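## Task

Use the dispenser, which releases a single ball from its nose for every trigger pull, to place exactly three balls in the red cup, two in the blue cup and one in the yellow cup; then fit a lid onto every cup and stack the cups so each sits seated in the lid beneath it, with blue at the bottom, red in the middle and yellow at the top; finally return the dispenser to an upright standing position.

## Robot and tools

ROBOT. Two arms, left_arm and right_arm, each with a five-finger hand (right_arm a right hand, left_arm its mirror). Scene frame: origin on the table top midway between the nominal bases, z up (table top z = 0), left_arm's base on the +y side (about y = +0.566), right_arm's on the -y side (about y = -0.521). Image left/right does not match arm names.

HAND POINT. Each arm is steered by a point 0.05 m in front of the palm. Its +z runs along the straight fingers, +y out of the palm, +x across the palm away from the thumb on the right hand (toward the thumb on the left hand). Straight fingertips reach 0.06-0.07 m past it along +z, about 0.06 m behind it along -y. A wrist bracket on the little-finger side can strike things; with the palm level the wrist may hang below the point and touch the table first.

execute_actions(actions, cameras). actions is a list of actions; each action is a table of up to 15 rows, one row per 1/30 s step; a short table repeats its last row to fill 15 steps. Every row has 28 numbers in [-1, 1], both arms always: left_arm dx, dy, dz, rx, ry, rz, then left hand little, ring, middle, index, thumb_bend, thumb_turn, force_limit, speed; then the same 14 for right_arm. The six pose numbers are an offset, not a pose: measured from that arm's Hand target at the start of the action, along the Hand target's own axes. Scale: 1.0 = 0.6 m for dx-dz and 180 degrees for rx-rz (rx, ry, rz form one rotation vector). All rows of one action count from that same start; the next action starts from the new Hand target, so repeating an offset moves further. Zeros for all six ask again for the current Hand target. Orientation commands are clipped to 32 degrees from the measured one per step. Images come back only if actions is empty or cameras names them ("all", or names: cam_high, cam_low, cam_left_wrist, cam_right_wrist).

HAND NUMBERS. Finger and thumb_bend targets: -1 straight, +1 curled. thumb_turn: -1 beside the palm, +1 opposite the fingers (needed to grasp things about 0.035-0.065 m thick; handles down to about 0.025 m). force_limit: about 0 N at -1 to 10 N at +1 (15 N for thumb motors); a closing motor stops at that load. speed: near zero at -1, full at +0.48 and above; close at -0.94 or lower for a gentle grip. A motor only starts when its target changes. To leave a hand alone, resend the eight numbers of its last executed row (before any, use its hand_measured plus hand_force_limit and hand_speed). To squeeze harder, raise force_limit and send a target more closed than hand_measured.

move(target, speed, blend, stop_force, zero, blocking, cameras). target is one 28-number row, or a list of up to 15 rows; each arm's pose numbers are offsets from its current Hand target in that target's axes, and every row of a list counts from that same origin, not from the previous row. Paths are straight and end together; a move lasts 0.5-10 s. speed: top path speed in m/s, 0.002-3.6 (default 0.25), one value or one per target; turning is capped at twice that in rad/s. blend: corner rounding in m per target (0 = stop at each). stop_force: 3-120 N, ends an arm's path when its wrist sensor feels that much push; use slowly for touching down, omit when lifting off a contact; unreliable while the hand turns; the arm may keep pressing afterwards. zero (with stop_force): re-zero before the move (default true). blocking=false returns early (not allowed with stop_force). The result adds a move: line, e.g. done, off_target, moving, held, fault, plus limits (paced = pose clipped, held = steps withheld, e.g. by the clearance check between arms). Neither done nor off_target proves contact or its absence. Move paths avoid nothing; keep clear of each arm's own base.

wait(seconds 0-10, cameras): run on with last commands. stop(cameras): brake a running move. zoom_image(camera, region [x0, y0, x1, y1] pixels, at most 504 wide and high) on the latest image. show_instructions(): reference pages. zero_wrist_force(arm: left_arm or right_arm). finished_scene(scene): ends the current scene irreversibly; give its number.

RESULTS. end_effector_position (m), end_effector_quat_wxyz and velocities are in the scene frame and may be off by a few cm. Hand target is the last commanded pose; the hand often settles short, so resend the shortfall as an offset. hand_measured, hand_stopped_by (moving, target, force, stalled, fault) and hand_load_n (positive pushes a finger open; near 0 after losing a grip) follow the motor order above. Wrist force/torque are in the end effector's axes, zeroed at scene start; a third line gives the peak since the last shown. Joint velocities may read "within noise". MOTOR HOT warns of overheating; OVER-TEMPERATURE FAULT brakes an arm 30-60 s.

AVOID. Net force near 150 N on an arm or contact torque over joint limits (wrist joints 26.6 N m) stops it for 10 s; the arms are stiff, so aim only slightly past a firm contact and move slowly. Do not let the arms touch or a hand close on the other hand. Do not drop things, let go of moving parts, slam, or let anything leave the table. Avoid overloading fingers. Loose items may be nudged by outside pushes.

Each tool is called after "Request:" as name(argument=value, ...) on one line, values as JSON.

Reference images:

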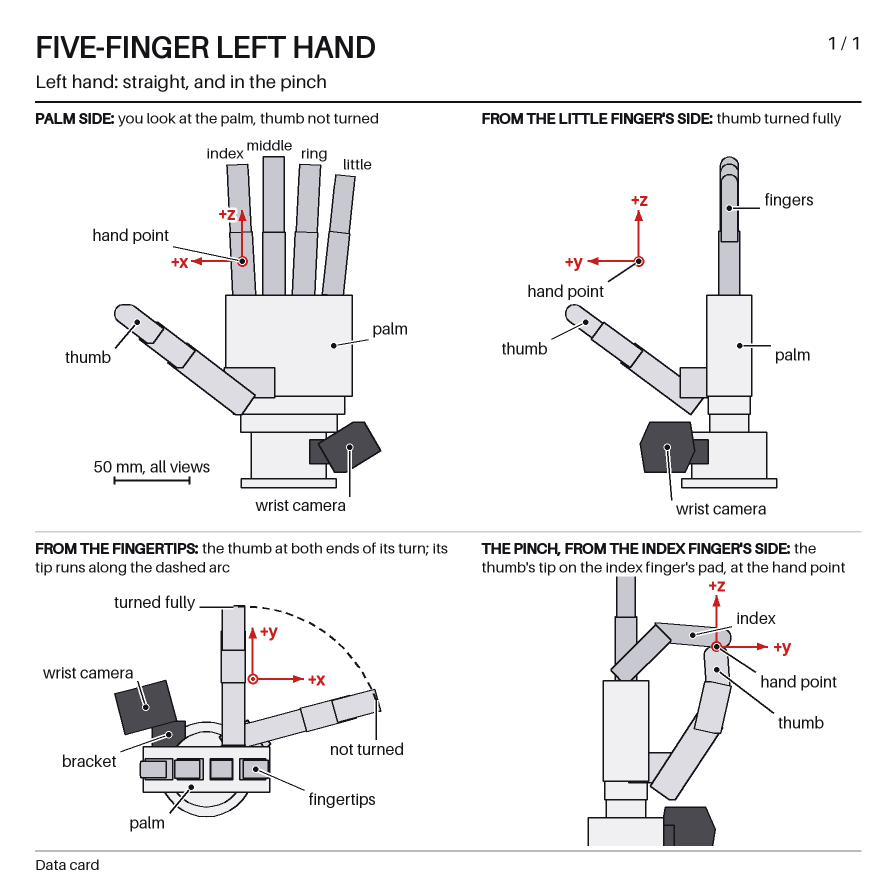

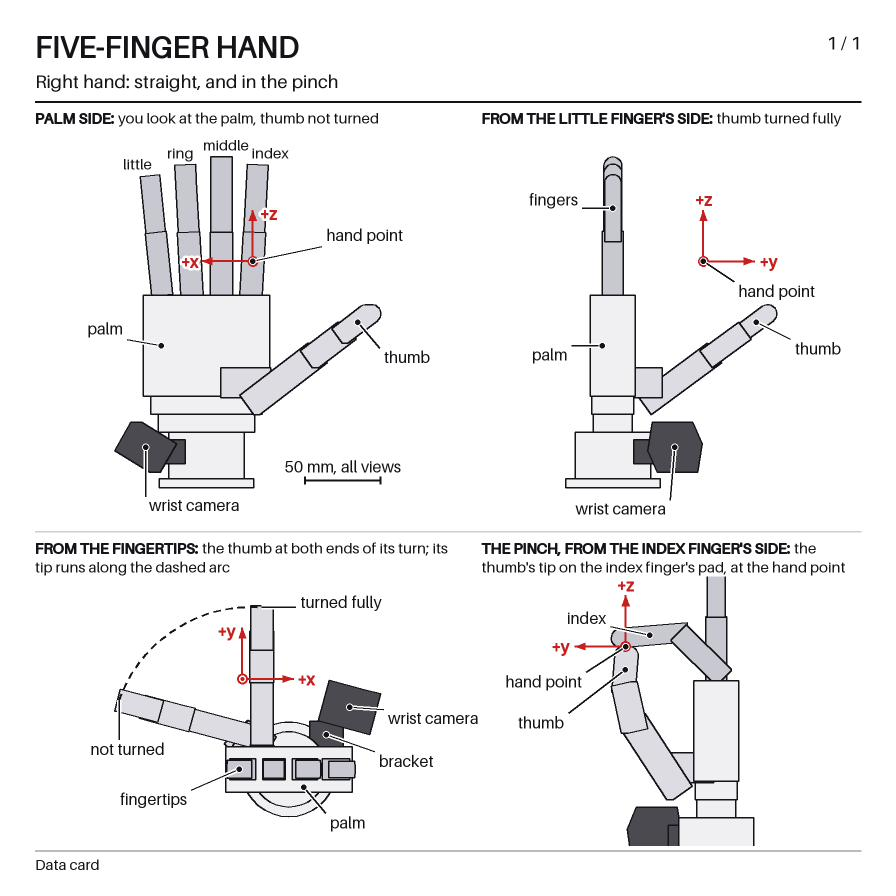

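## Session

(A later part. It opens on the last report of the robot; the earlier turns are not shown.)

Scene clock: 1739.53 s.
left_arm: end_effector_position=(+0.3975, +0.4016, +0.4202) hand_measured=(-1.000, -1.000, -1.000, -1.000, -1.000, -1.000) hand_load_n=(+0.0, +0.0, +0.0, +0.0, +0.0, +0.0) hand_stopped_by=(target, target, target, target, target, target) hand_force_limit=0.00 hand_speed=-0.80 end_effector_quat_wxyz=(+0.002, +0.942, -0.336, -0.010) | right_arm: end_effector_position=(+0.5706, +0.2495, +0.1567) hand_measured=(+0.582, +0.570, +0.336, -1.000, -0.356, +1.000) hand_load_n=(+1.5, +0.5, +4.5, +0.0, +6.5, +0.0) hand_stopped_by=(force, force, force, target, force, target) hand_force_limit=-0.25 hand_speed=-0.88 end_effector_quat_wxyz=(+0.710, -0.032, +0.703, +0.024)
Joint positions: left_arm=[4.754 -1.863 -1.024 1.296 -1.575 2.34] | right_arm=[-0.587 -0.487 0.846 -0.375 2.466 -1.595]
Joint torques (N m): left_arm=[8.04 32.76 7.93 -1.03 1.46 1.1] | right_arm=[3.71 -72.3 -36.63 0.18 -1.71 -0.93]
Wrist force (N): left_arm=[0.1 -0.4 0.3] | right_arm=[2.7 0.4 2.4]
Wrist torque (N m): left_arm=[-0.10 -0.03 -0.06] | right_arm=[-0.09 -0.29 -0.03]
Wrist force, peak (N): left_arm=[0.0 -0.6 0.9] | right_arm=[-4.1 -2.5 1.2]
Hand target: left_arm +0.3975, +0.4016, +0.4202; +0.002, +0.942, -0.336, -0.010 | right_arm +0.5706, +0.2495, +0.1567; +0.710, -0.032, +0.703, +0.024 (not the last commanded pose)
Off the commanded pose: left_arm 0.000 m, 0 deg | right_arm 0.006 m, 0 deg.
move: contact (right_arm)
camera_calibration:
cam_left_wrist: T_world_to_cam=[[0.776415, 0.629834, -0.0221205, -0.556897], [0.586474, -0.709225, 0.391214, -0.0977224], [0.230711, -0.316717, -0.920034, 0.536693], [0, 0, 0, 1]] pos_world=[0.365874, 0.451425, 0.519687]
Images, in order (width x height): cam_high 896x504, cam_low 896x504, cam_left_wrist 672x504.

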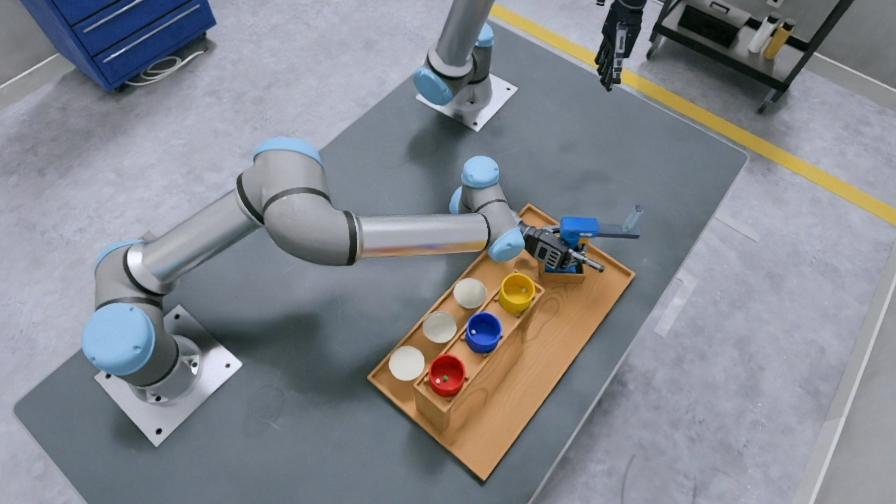

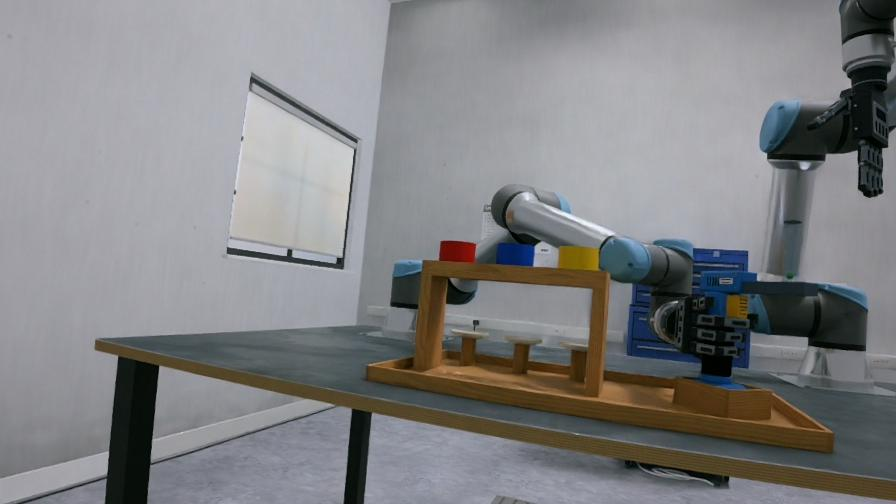

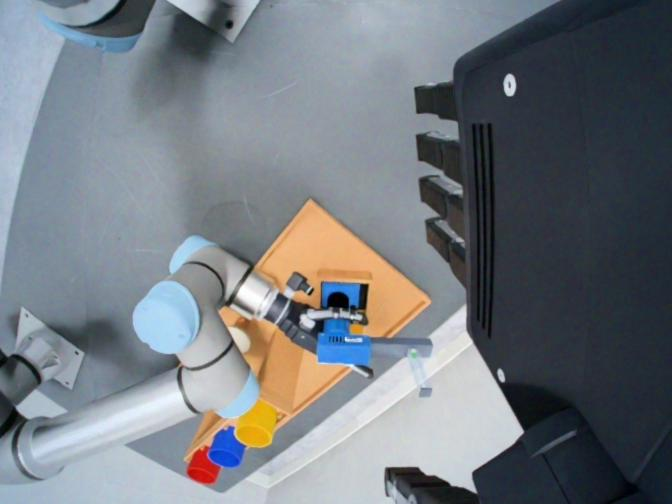

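Request:
move(target=[[0,0,0,0,0,0,-1,-1,-1,-1,-1,-1,0,-0.8,0,0,0,0,0,0,-0.95,-0.95,-0.95,-1,-1,1,-0.35,-0.8],[0,0,0,0,0,0,-1,-1,-1,-1,-1,-1,0,-0.8,0,0,-0.28,0,0,0,-0.95,-0.95,-0.95,-1,-1,1,-0.35,-0.8]], speed=0.06, cameras=["cam_low", "cam_left_wrist", "cam_high"])

Request:
zoom_image(camera="cam_low", region=[660, 200, 840, 420])

Request:
zoom_image(camera="cam_left_wrist", region=[280, 240, 440, 400])

Request:
zoom_image(camera="cam_high", region=[380, 190, 660, 420])

Scene clock: 1761.70 s.
left_arm: end_effector_position=(+0.3975, +0.4016, +0.4202) hand_measured=(-1.000, -1.000, -1.000, -1.000, -1.000, -1.000) hand_load_n=(+0.0, +0.0, +0.0, +0.0, +0.0, +0.0) hand_stopped_by=(target, target, target, target, target, target) hand_force_limit=0.00 hand_speed=-0.80 end_effector_quat_wxyz=(+0.002, +0.942, -0.336, -0.010) | right_arm: end_effector_position=(+0.4034, +0.2362, +0.1550) hand_measured=(-0.950, -0.950, -0.950, -1.000, -1.000, +1.000) hand_load_n=(+0.0, +0.0, +0.0, +0.0, +0.0, +0.0) hand_stopped_by=(target, target, target, target, target, target) hand_force_limit=-0.35 hand_speed=-0.80 end_effector_quat_wxyz=(+0.710, -0.032, +0.703, +0.024)
Joint positions: left_arm=[4.754 -1.863 -1.024 1.296 -1.575 2.34] | right_arm=[-0.389 -0.651 1.18 -0.55 2.664 -1.602]
Joint torques (N m): left_arm=[7.08 32.58 8.4 -1.04 1.11 1.18] | right_arm=[5.39 -63.02 -8.89 -2.86 2.25 -0.96]
Wrist force (N): left_arm=[-0.3 0.0 0.8] | right_arm=[-2.3 -0.7 1.9]
Wrist torque (N m): left_arm=[-0.07 0.04 -0.09] | right_arm=[-0.13 0.02 -0.16]
Wrist force, peak (N): left_arm=[-0.2 -0.2 1.1] | right_arm=[3.5 0.5 3.0]
Hand target: left_arm +0.3975, +0.4016, +0.4202; +0.002, +0.942, -0.336, -0.010 | right_arm +0.4031, +0.2362, +0.1550; +0.710, -0.032, +0.703, +0.024
Off the commanded pose: left_arm 0.000 m, 0 deg | right_arm 0.000 m, 0 deg.
move: done
camera_calibration:
cam_left_wrist: T_world_to_cam=[[0.776415, 0.629834, -0.0221205, -0.556897], [0.586474, -0.709225, 0.391214, -0.0977224], [0.230711, -0.316717, -0.920034, 0.536693], [0, 0, 0, 1]] pos_world=[0.365874, 0.451425, 0.519687]
Images, in order (width x height): cam_high 896x504, cam_low 896x504, cam_left_wrist 672x504.

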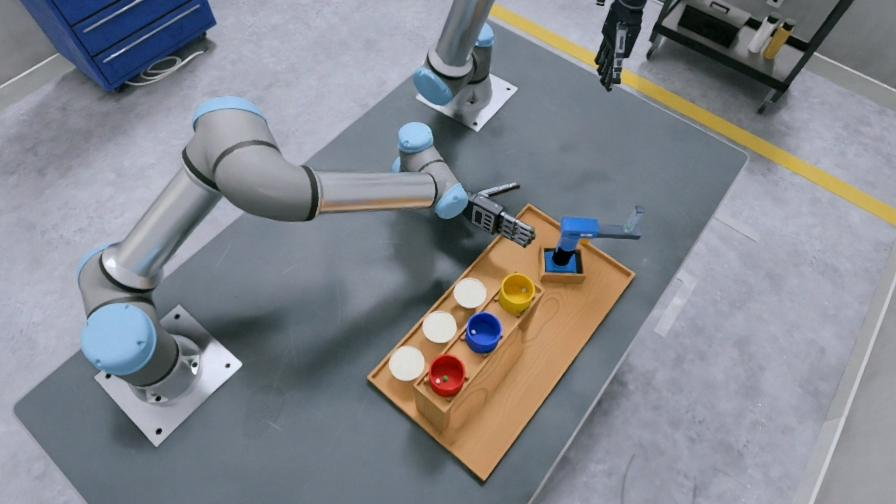

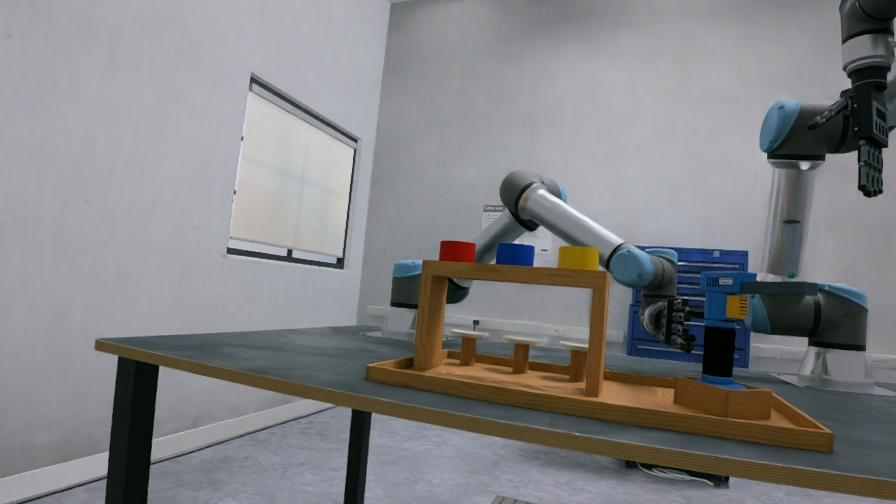

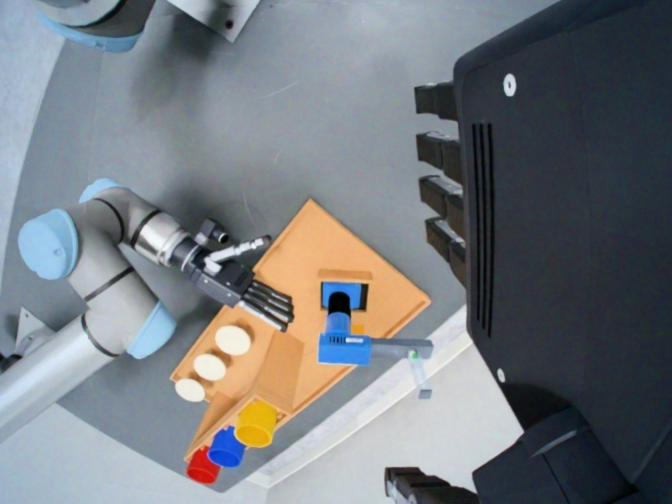

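Scaled by 2.291 from the camera's 896x504 image, which has a finer 1280x720 frame.

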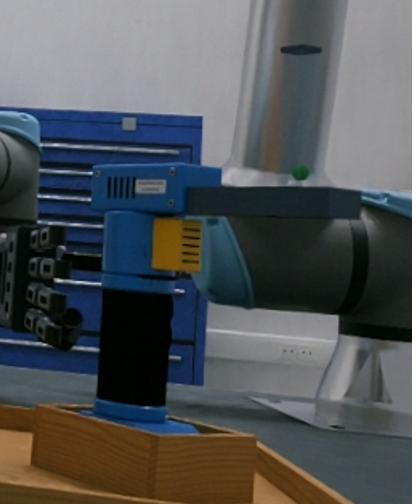

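Scaled by 3.150 from the camera's 672x504 image, which has a finer 960x720 frame.

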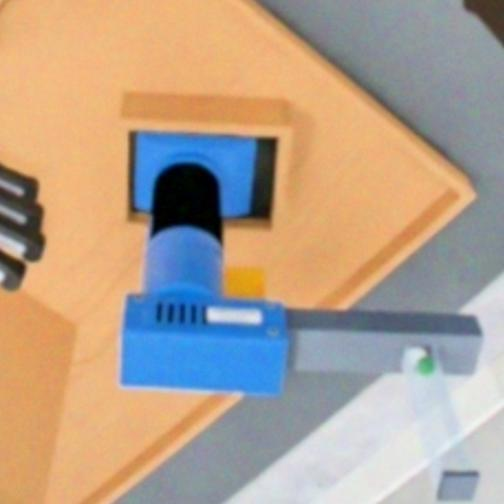

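Scaled by 1.800 from the camera's 896x504 image, which has a finer 1280x720 frame.

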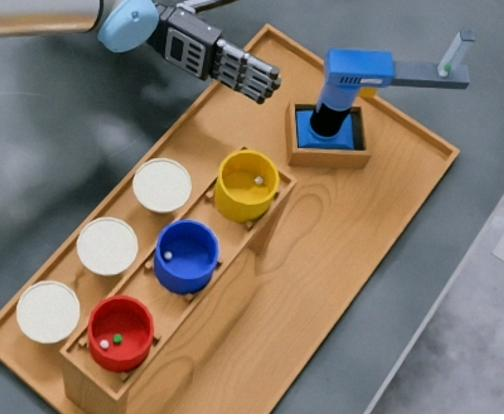

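Request:
move(target=[[0,0,0,0,0,0,-1,-1,-1,-1,-1,-1,0,-0.8,-0.36,0,-0.03,0,0,0,-0.95,-0.95,-0.95,-1,-1,1,-0.35,-0.8],[0.0303,-0.013,0.4655,0,0.478,0,-1,-1,-1,-1,-1,-1,0,-0.8,-0.2417,-0.5258,-0.1122,-0.1285,0.1667,-0.476,-0.95,-0.95,-0.95,-1,-1,1,-0.35,-0.8],[0.0303,-0.013,0.4655,0,0.478,0,-1,-1,-1,-1,-1,-1,0,-0.8,-0.2417,-0.5258,-0.1122,-0.1285,0.1667,-0.476,1,1,-0.8,-0.8,-0.8,1,-0.5,-0.5]], speed=0.25, blend=[0.02,0,0], cameras=["all"])

Scene clock: 1863.03 s.
left_arm: end_effector_position=(+0.4105, +0.3968, +0.1406) hand_measured=(-1.000, -1.000, -1.000, -1.000, -1.000, -1.000) hand_load_n=(+0.0, +0.0, +0.0, +0.0, +0.0, +0.0) hand_stopped_by=(target, target, target, target, target, target) hand_force_limit=0.00 hand_speed=-0.80 end_effector_quat_wxyz=(+0.231, +0.696, -0.244, +0.635) | right_arm: end_effector_position=(+0.3595, -0.0820, +0.3032) hand_measured=(+1.000, +1.000, -0.800, -0.800, -0.800, +1.000) hand_load_n=(+0.0, +0.0, +0.0, +0.0, +0.0, +0.5) hand_stopped_by=(target, target, target, target, target, target) hand_force_limit=-0.50 hand_speed=-0.50 end_effector_quat_wxyz=(+0.332, -0.624, +0.621, -0.338)
Joint positions: left_arm=[5.375 -1.793 -2.491 3.829 -0.199 2.006] | right_arm=[-0.678 -1.328 1.365 0.772 2.276 -2.557]
Joint torques (N m): left_arm=[-10.54 22.24 -1.9 1.36 -2.03 -1.7] | right_arm=[-4.12 -38.87 -15.9 1.04 2.04 -0.92]
Wrist force (N): left_arm=[1.7 1.6 0.3] | right_arm=[0.4 -2.1 0.8]
Wrist torque (N m): left_arm=[0.28 -0.13 0.11] | right_arm=[-0.16 -0.10 0.03]
Wrist force, peak (N): left_arm=[2.0 2.1 -0.3] | right_arm=[-3.0 -0.6 1.9]
Hand target: left_arm +0.4105, +0.3968, +0.1406; +0.231, +0.696, -0.244, +0.635 | right_arm +0.3595, -0.0820, +0.3032; -0.332, +0.624, -0.621, +0.338
Off the commanded pose: left_arm 0.000 m, 0 deg | right_arm 0.000 m, 0 deg.
move: done
camera_calibration:
cam_left_wrist: T_world_to_cam=[[0.639606, 0.744633, 0.190856, -0.58955], [-0.361565, 0.0723191, 0.929538, 0.00400249], [0.678362, -0.663545, 0.315489, 0.0550603], [0, 0, 0, 1]] pos_world=[0.341176, 0.475243, 0.0914279]
cam_right_wrist: T_world_to_cam=[[-0.515496, -0.315051, -0.796873, 0.399684], [-0.500564, 0.865505, -0.0183709, 0.273049], [0.695485, 0.389416, -0.603868, 0.0829585], [0, 0, 0, 1]] pos_world=[0.285018, -0.14271, 0.373609]

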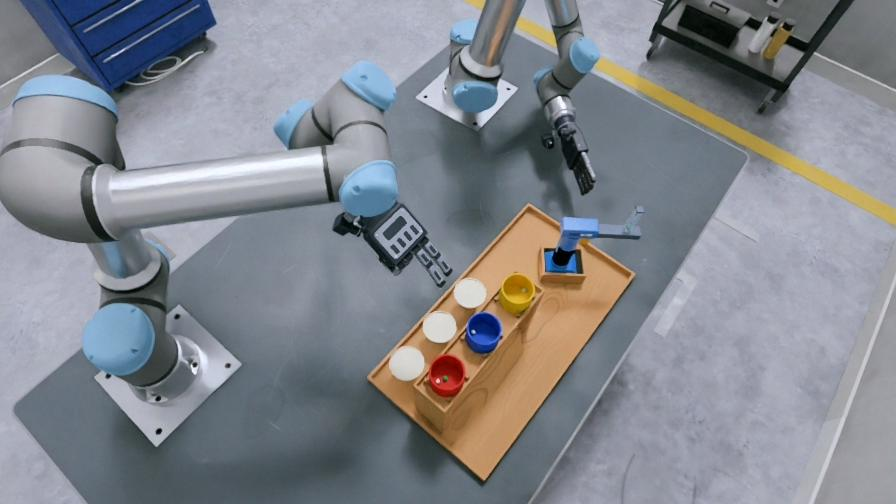

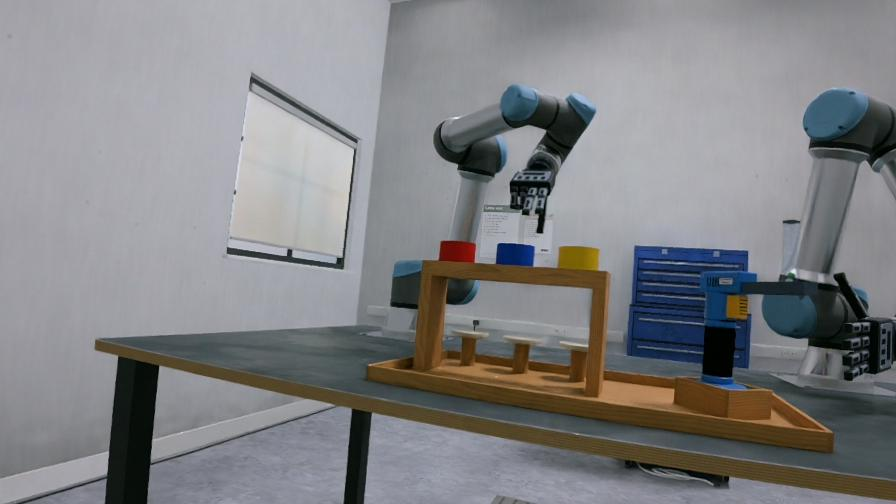

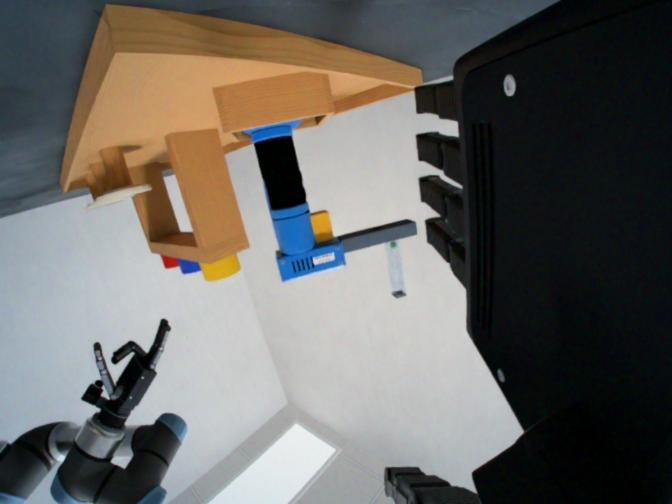

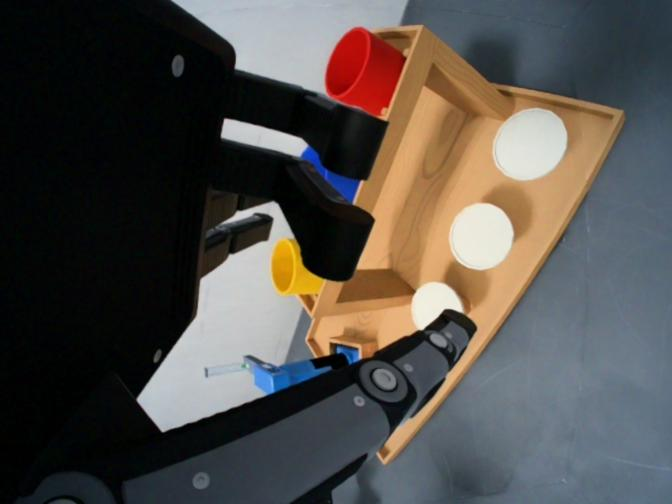

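Request:
move(target=[[0.35,0,0,0,0,0,-1,-1,-1,-1,-1,-1,0,-0.8,0.0042,0.1678,0.1778,-0.0036,0,0,1,1,-0.8,-0.8,-0.8,1,-0.5,-0.5],[0.4217,0.075,0.1142,-0.1347,-0.1803,0.053,-1,-1,-1,-1,-1,-1,0,-0.8,0.0042,0.1678,0.1778,-0.0036,0,0,1,1,-0.8,-0.8,-0.8,1,-0.5,-0.5]], speed=0.25, blend=[0.02,0], cameras=["all"])

Request:
zoom_image(camera="cam_high", region=[360, 220, 560, 420])

Request:
zoom_image(camera="cam_low", region=[420, 200, 640, 420])

Scene clock: 1978.40 s.
left_arm: end_effector_position=(+0.4538, +0.3071, +0.3872) hand_measured=(-1.000, -1.000, -1.000, -1.000, -1.000, -1.000) hand_load_n=(+0.5, +0.0, +0.0, +0.0, +0.0, +0.0) hand_stopped_by=(target, target, target, target, target, target) hand_force_limit=0.00 hand_speed=-0.80 end_effector_quat_wxyz=(+0.240, +0.759, -0.480, +0.369) | right_arm: end_effector_position=(+0.3930, -0.0860, +0.1605) hand_measured=(+1.000, +1.000, -0.800, -0.800, -0.800, +1.000) hand_load_n=(+0.0, +0.0, +0.0, +0.0, +0.0, +0.0) hand_stopped_by=(target, target, target, target, target, target) hand_force_limit=-0.50 hand_speed=-0.50 end_effector_quat_wxyz=(+0.328, -0.626, +0.623, -0.335)
Joint positions: left_arm=[4.908 -1.805 -1.431 1.905 -0.681 2.823] | right_arm=[-0.747 -1.239 1.611 0.41 2.222 -2.613]
Joint torques (N m): left_arm=[-11.33 19.66 22.73 -3.98 -1.83 1.59] | right_arm=[-6.67 -25.58 -10.95 -1.14 -1.89 -1.13]
Wrist force (N): left_arm=[0.9 1.2 0.0] | right_arm=[0.3 -1.8 0.4]
Wrist torque (N m): left_arm=[0.19 -0.01 -0.11] | right_arm=[-0.04 -0.10 0.01]
Wrist force, peak (N): left_arm=[1.9 2.2 -0.3] | right_arm=[0.1 -2.9 0.2]
Hand target: left_arm +0.4538, +0.3071, +0.3872; +0.240, +0.759, -0.480, +0.369 | right_arm +0.3930, -0.0860, +0.1605; -0.328, +0.626, -0.623, +0.335
Off the commanded pose: left_arm 0.000 m, 0 deg | right_arm 0.000 m, 0 deg.
move: done
camera_calibration:
cam_left_wrist: T_world_to_cam=[[0.943255, 0.298051, 0.146409, -0.580966], [-0.0605614, -0.2791, 0.958351, -0.242828], [0.3265, -0.912836, -0.245212, 0.341674], [0, 0, 0, 1]] pos_world=[0.421737, 0.417277, 0.401555]
cam_right_wrist: T_world_to_cam=[[-0.5245, -0.314951, -0.791015, 0.304596], [-0.500588, 0.865592, -0.0127183, 0.2898], [0.688702, 0.389302, -0.611664, -0.0210791], [0, 0, 0, 1]] pos_world=[0.319348, -0.14671, 0.231732]

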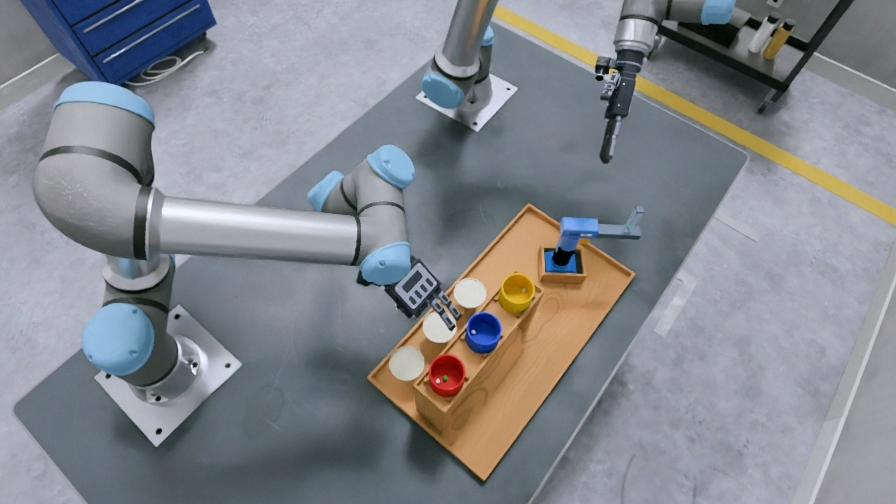

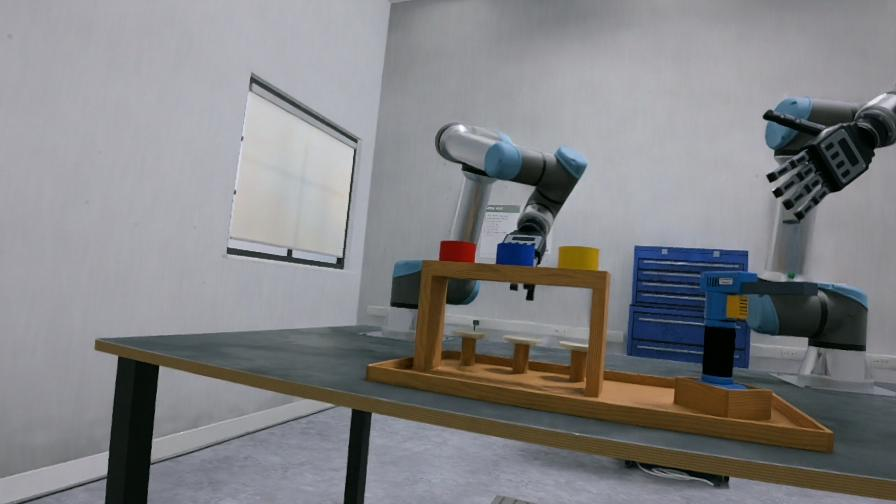

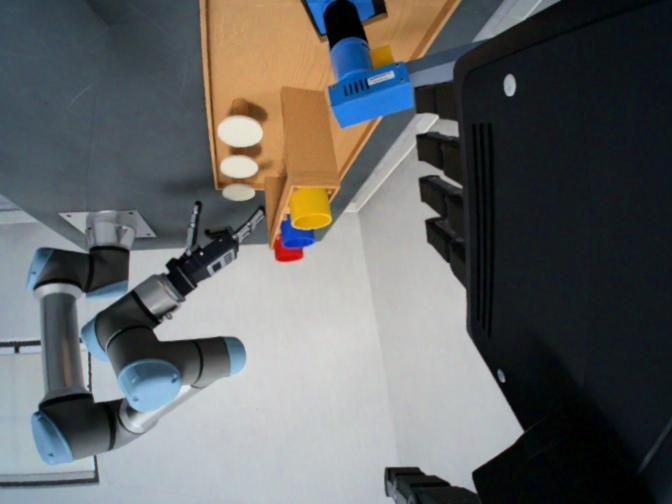

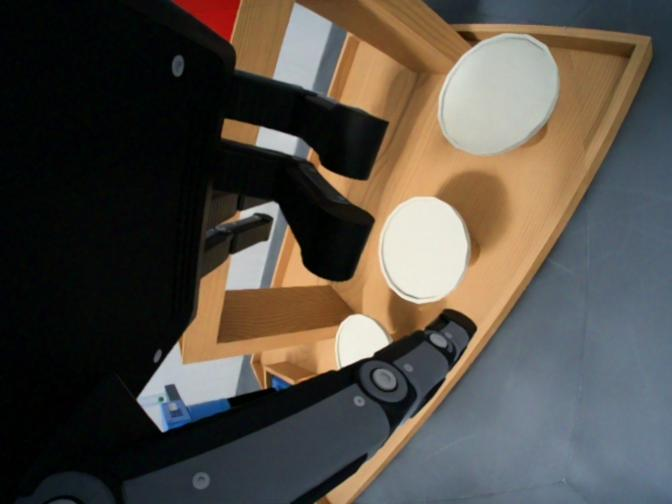

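Scaled by 2.520 from the camera's 896x504 image, which has a finer 1280x720 frame.

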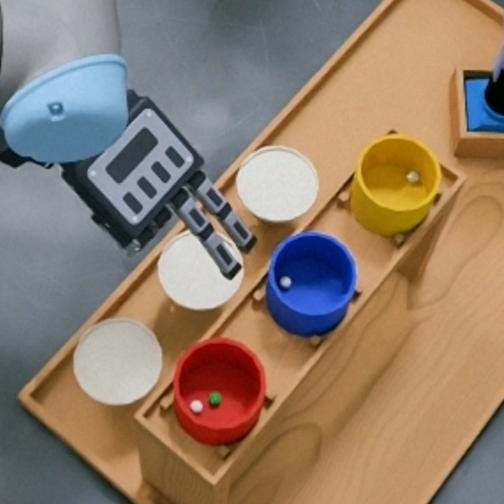

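Scaled by 2.291 from the camera's 896x504 image, which has a finer 1280x720 frame.

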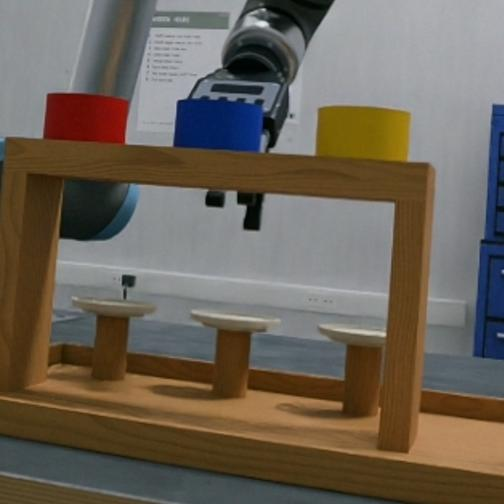

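Request:
move(target=[[0,0,0,0,0,0,-1,-1,-1,-1,-1,-1,0,-0.8,-0.0015,0.0449,0.0243,0,0,0,1,1,-0.8,-0.8,-0.8,1,-0.5,-0.5],[0,0,0,0,0,0,-1,-1,-1,-1,-1,-1,0,-0.8,-0.0025,0.0291,0.0478,0,0,0,1,1,-0.8,-0.8,-0.8,1,-0.5,-0.5]], speed=0.08, cameras=["all"])

Scene clock: 2042.93 s.
left_arm: end_effector_position=(+0.4538, +0.3071, +0.3872) hand_measured=(-1.000, -1.000, -1.000, -1.000, -1.000, -1.000) hand_load_n=(-0.5, +0.0, +0.0, +0.0, +0.0, +0.0) hand_stopped_by=(target, target, target, target, target, target) hand_force_limit=0.00 hand_speed=-0.80 end_effector_quat_wxyz=(+0.240, +0.759, -0.480, +0.369) | right_arm: end_effector_position=(+0.4067, -0.0849, +0.1299) hand_measured=(+1.000, +1.000, -0.800, -0.800, -0.800, +1.000) hand_load_n=(+0.5, +0.0, +0.0, +0.0, +0.0, +0.0) hand_stopped_by=(target, target, target, target, target, target) hand_force_limit=-0.50 hand_speed=-0.50 end_effector_quat_wxyz=(+0.328, -0.626, +0.623, -0.335)
Joint positions: left_arm=[4.908 -1.806 -1.43 1.905 -0.681 2.823] | right_arm=[-0.768 -1.197 1.634 0.333 2.208 -2.631]
Joint torques (N m): left_arm=[-11.08 19.49 23.6 -4.02 -1.55 1.65] | right_arm=[-6.71 -27.19 -31.51 -1.18 -2.01 -0.94]
Wrist force (N): left_arm=[0.9 0.9 0.1] | right_arm=[0.5 -1.9 0.7]
Wrist torque (N m): left_arm=[0.14 -0.02 -0.11] | right_arm=[-0.05 -0.11 0.03]
Wrist force, peak (N): left_arm=[1.5 1.3 -0.1] | right_arm=[0.2 -2.2 1.1]
Hand target: left_arm +0.4538, +0.3071, +0.3872; +0.240, +0.759, -0.480, +0.369 | right_arm +0.4070, -0.0849, +0.1299; -0.328, +0.626, -0.623, +0.335
Off the commanded pose: left_arm 0.000 m, 0 deg | right_arm 0.000 m, 0 deg.
move: done
camera_calibration:
cam_left_wrist: T_world_to_cam=[[0.94333, 0.297871, 0.146293, -0.580891], [-0.060441, -0.279244, 0.958316, -0.2429], [0.326306, -0.91285, -0.245416, 0.341868], [0, 0, 0, 1]] pos_world=[0.421737, 0.417276, 0.401655]
cam_right_wrist: T_world_to_cam=[[-0.524461, -0.31502, -0.791014, 0.287899], [-0.500629, 0.865567, -0.0127814, 0.29534], [0.688702, 0.389302, -0.611664, -0.0496594], [0, 0, 0, 1]] pos_world=[0.333048, -0.14561, 0.201132]

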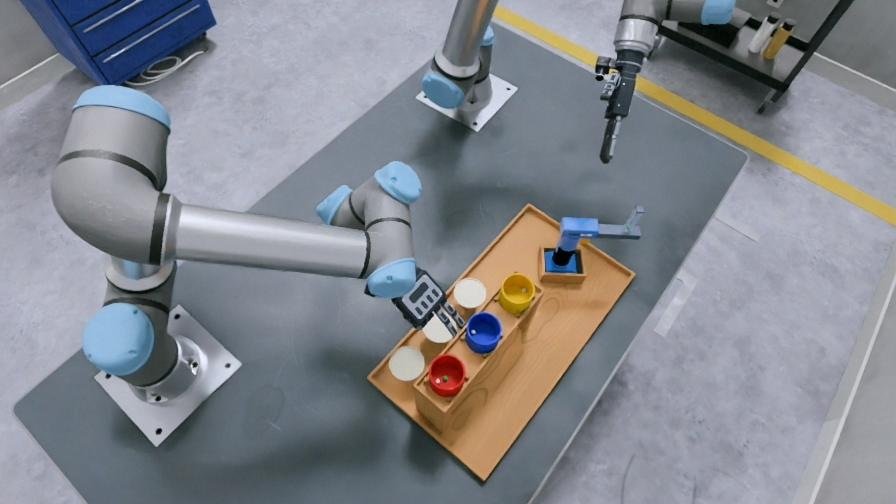

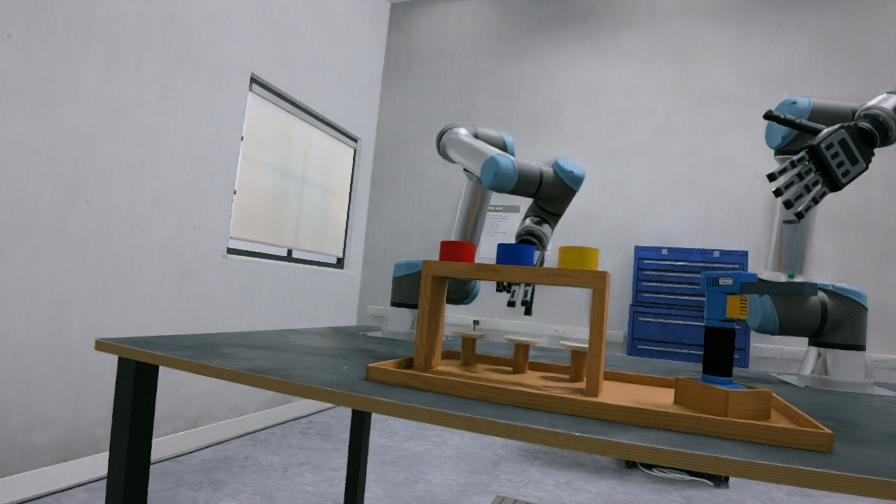

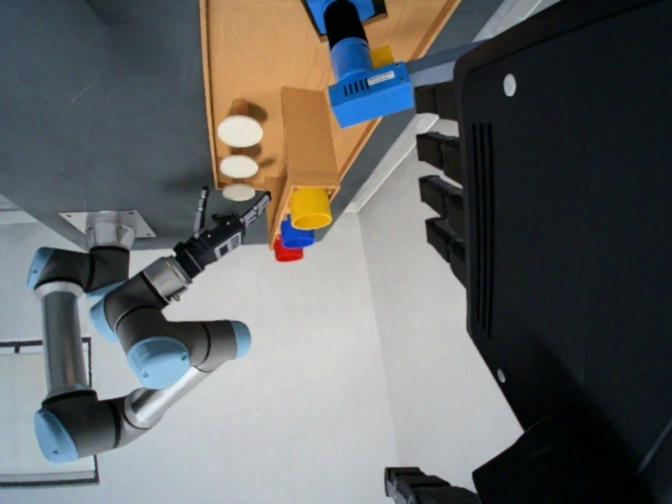

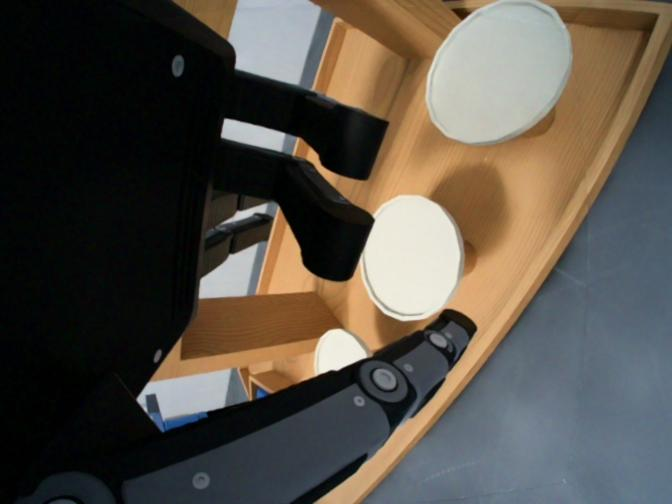

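Request:
move(target=[0,0,0,0,0,0,-1,-1,-1,-1,-1,-1,0,-0.8,0,0.0442,0.0299,0,0,0,1,1,-0.8,-0.8,-0.8,1,-0.5,-0.5], speed=0.06, cameras=["cam_low","cam_left_wrist","cam_right_wrist"])

Request:
zoom_image(camera="cam_left_wrist", region=[180, 90, 340, 270])

Request:
zoom_image(camera="cam_right_wrist", region=[220, 60, 560, 400])

Scene clock: 2063.20 s.
left_arm: end_effector_position=(+0.4538, +0.3071, +0.3872) hand_measured=(-1.000, -1.000, -1.000, -1.000, -1.000, -1.000) hand_load_n=(+0.0, +0.0, +0.0, +0.0, +0.5, +0.0) hand_stopped_by=(target, target, target, target, target, target) hand_force_limit=0.00 hand_speed=-0.80 end_effector_quat_wxyz=(+0.240, +0.759, -0.480, +0.369) | right_arm: end_effector_position=(+0.4070, -0.0852, +0.0981) hand_measured=(+1.000, +1.000, -0.800, -0.800, -0.800, +1.000) hand_load_n=(+0.0, +0.0, +0.0, +0.0, +0.0, +0.0) hand_stopped_by=(target, target, target, target, target, target) hand_force_limit=-0.50 hand_speed=-0.50 end_effector_quat_wxyz=(+0.328, -0.626, +0.623, -0.335)
Joint positions: left_arm=[4.908 -1.806 -1.43 1.905 -0.681 2.823] | right_arm=[-0.769 -1.163 1.676 0.257 2.207 -2.632]
Joint torques (N m): left_arm=[-10.92 18.56 23.75 -4.05 -1.33 1.55] | right_arm=[-6.35 -28.35 -8.99 -1.21 -1.87 -1.1]
Wrist force (N): left_arm=[1.3 1.3 -0.1] | right_arm=[-0.1 -2.1 0.5]
Wrist torque (N m): left_arm=[0.21 -0.09 -0.09] | right_arm=[-0.06 -0.03 0.00]
Wrist force, peak (N): left_arm=[1.2 1.6 0.6] | right_arm=[0.3 -2.7 0.3]
Hand target: left_arm +0.4538, +0.3071, +0.3872; +0.240, +0.759, -0.480, +0.369 | right_arm +0.4070, -0.0852, +0.0979; -0.328, +0.626, -0.623, +0.335
Off the commanded pose: left_arm 0.000 m, 0 deg | right_arm 0.000 m, 0 deg.
move: done
camera_calibration:
cam_left_wrist: T_world_to_cam=[[0.94333, 0.297871, 0.146293, -0.580891], [-0.060441, -0.279244, 0.958316, -0.2429], [0.326306, -0.91285, -0.245416, 0.341868], [0, 0, 0, 1]] pos_world=[0.421737, 0.417276, 0.401655]
cam_right_wrist: T_world_to_cam=[[-0.524536, -0.314971, -0.790984, 0.262835], [-0.500622, 0.865573, -0.0126879, 0.295326], [0.68865, 0.389329, -0.611706, -0.0691719], [0, 0, 0, 1]] pos_world=[0.333348, -0.14591, 0.169333]
Images, in order (width x height): cam_low 896x504, cam_left_wrist 672x504, cam_right_wrist 672x504.

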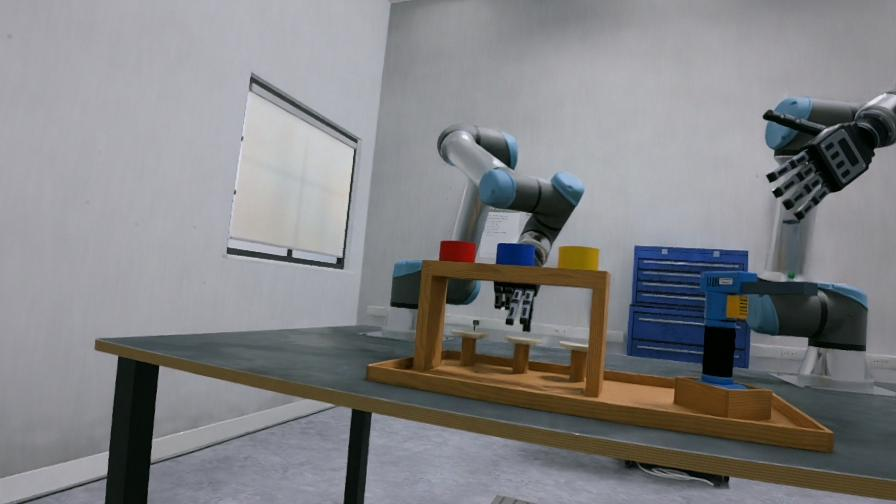

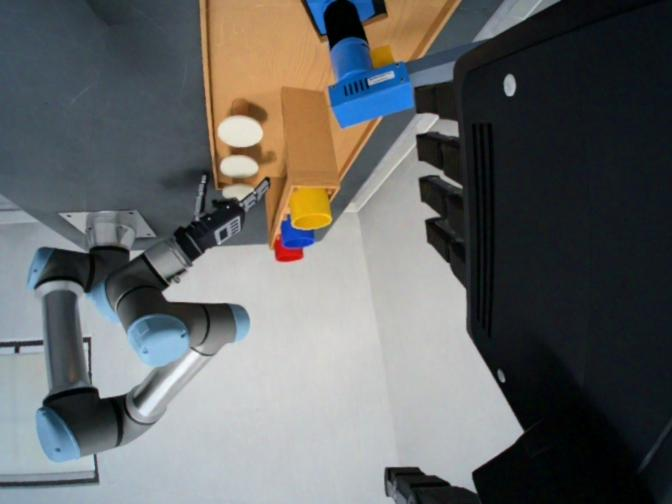

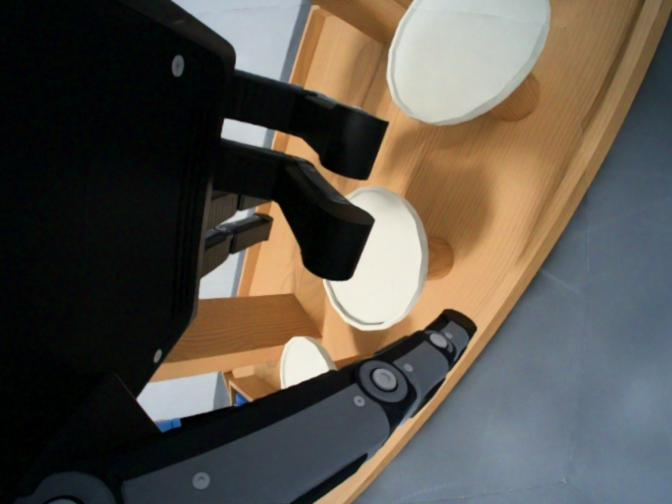

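Scaled by 2.800 from the camera's 672x504 image, which has a finer 960x720 frame.

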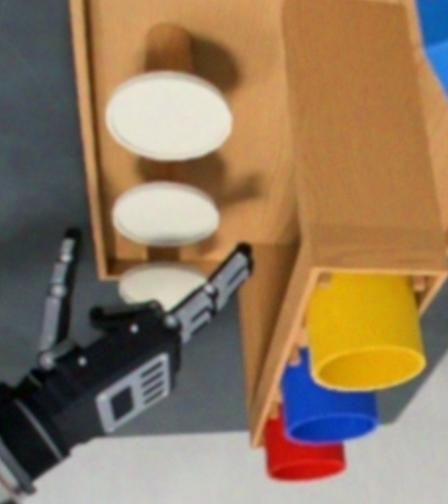

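Scaled by 1.482 from the camera's 672x504 image, which has a finer 960x720 frame.

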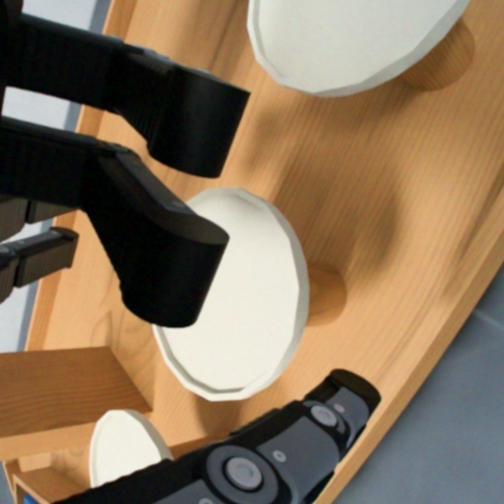

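Request:
zoom_image(camera="cam_low", region=[440, 220, 620, 390])

Scaled by 2.800 from the camera's 896x504 image, which has a finer 1280x720 frame.

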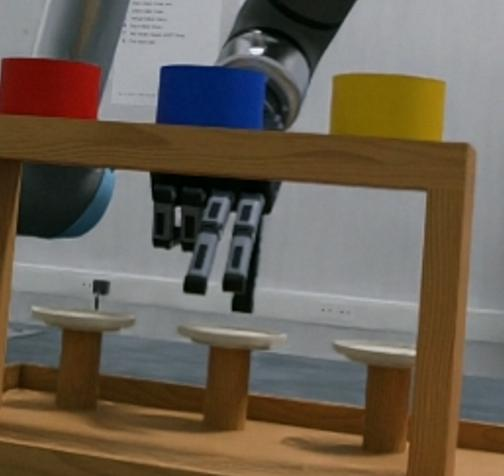

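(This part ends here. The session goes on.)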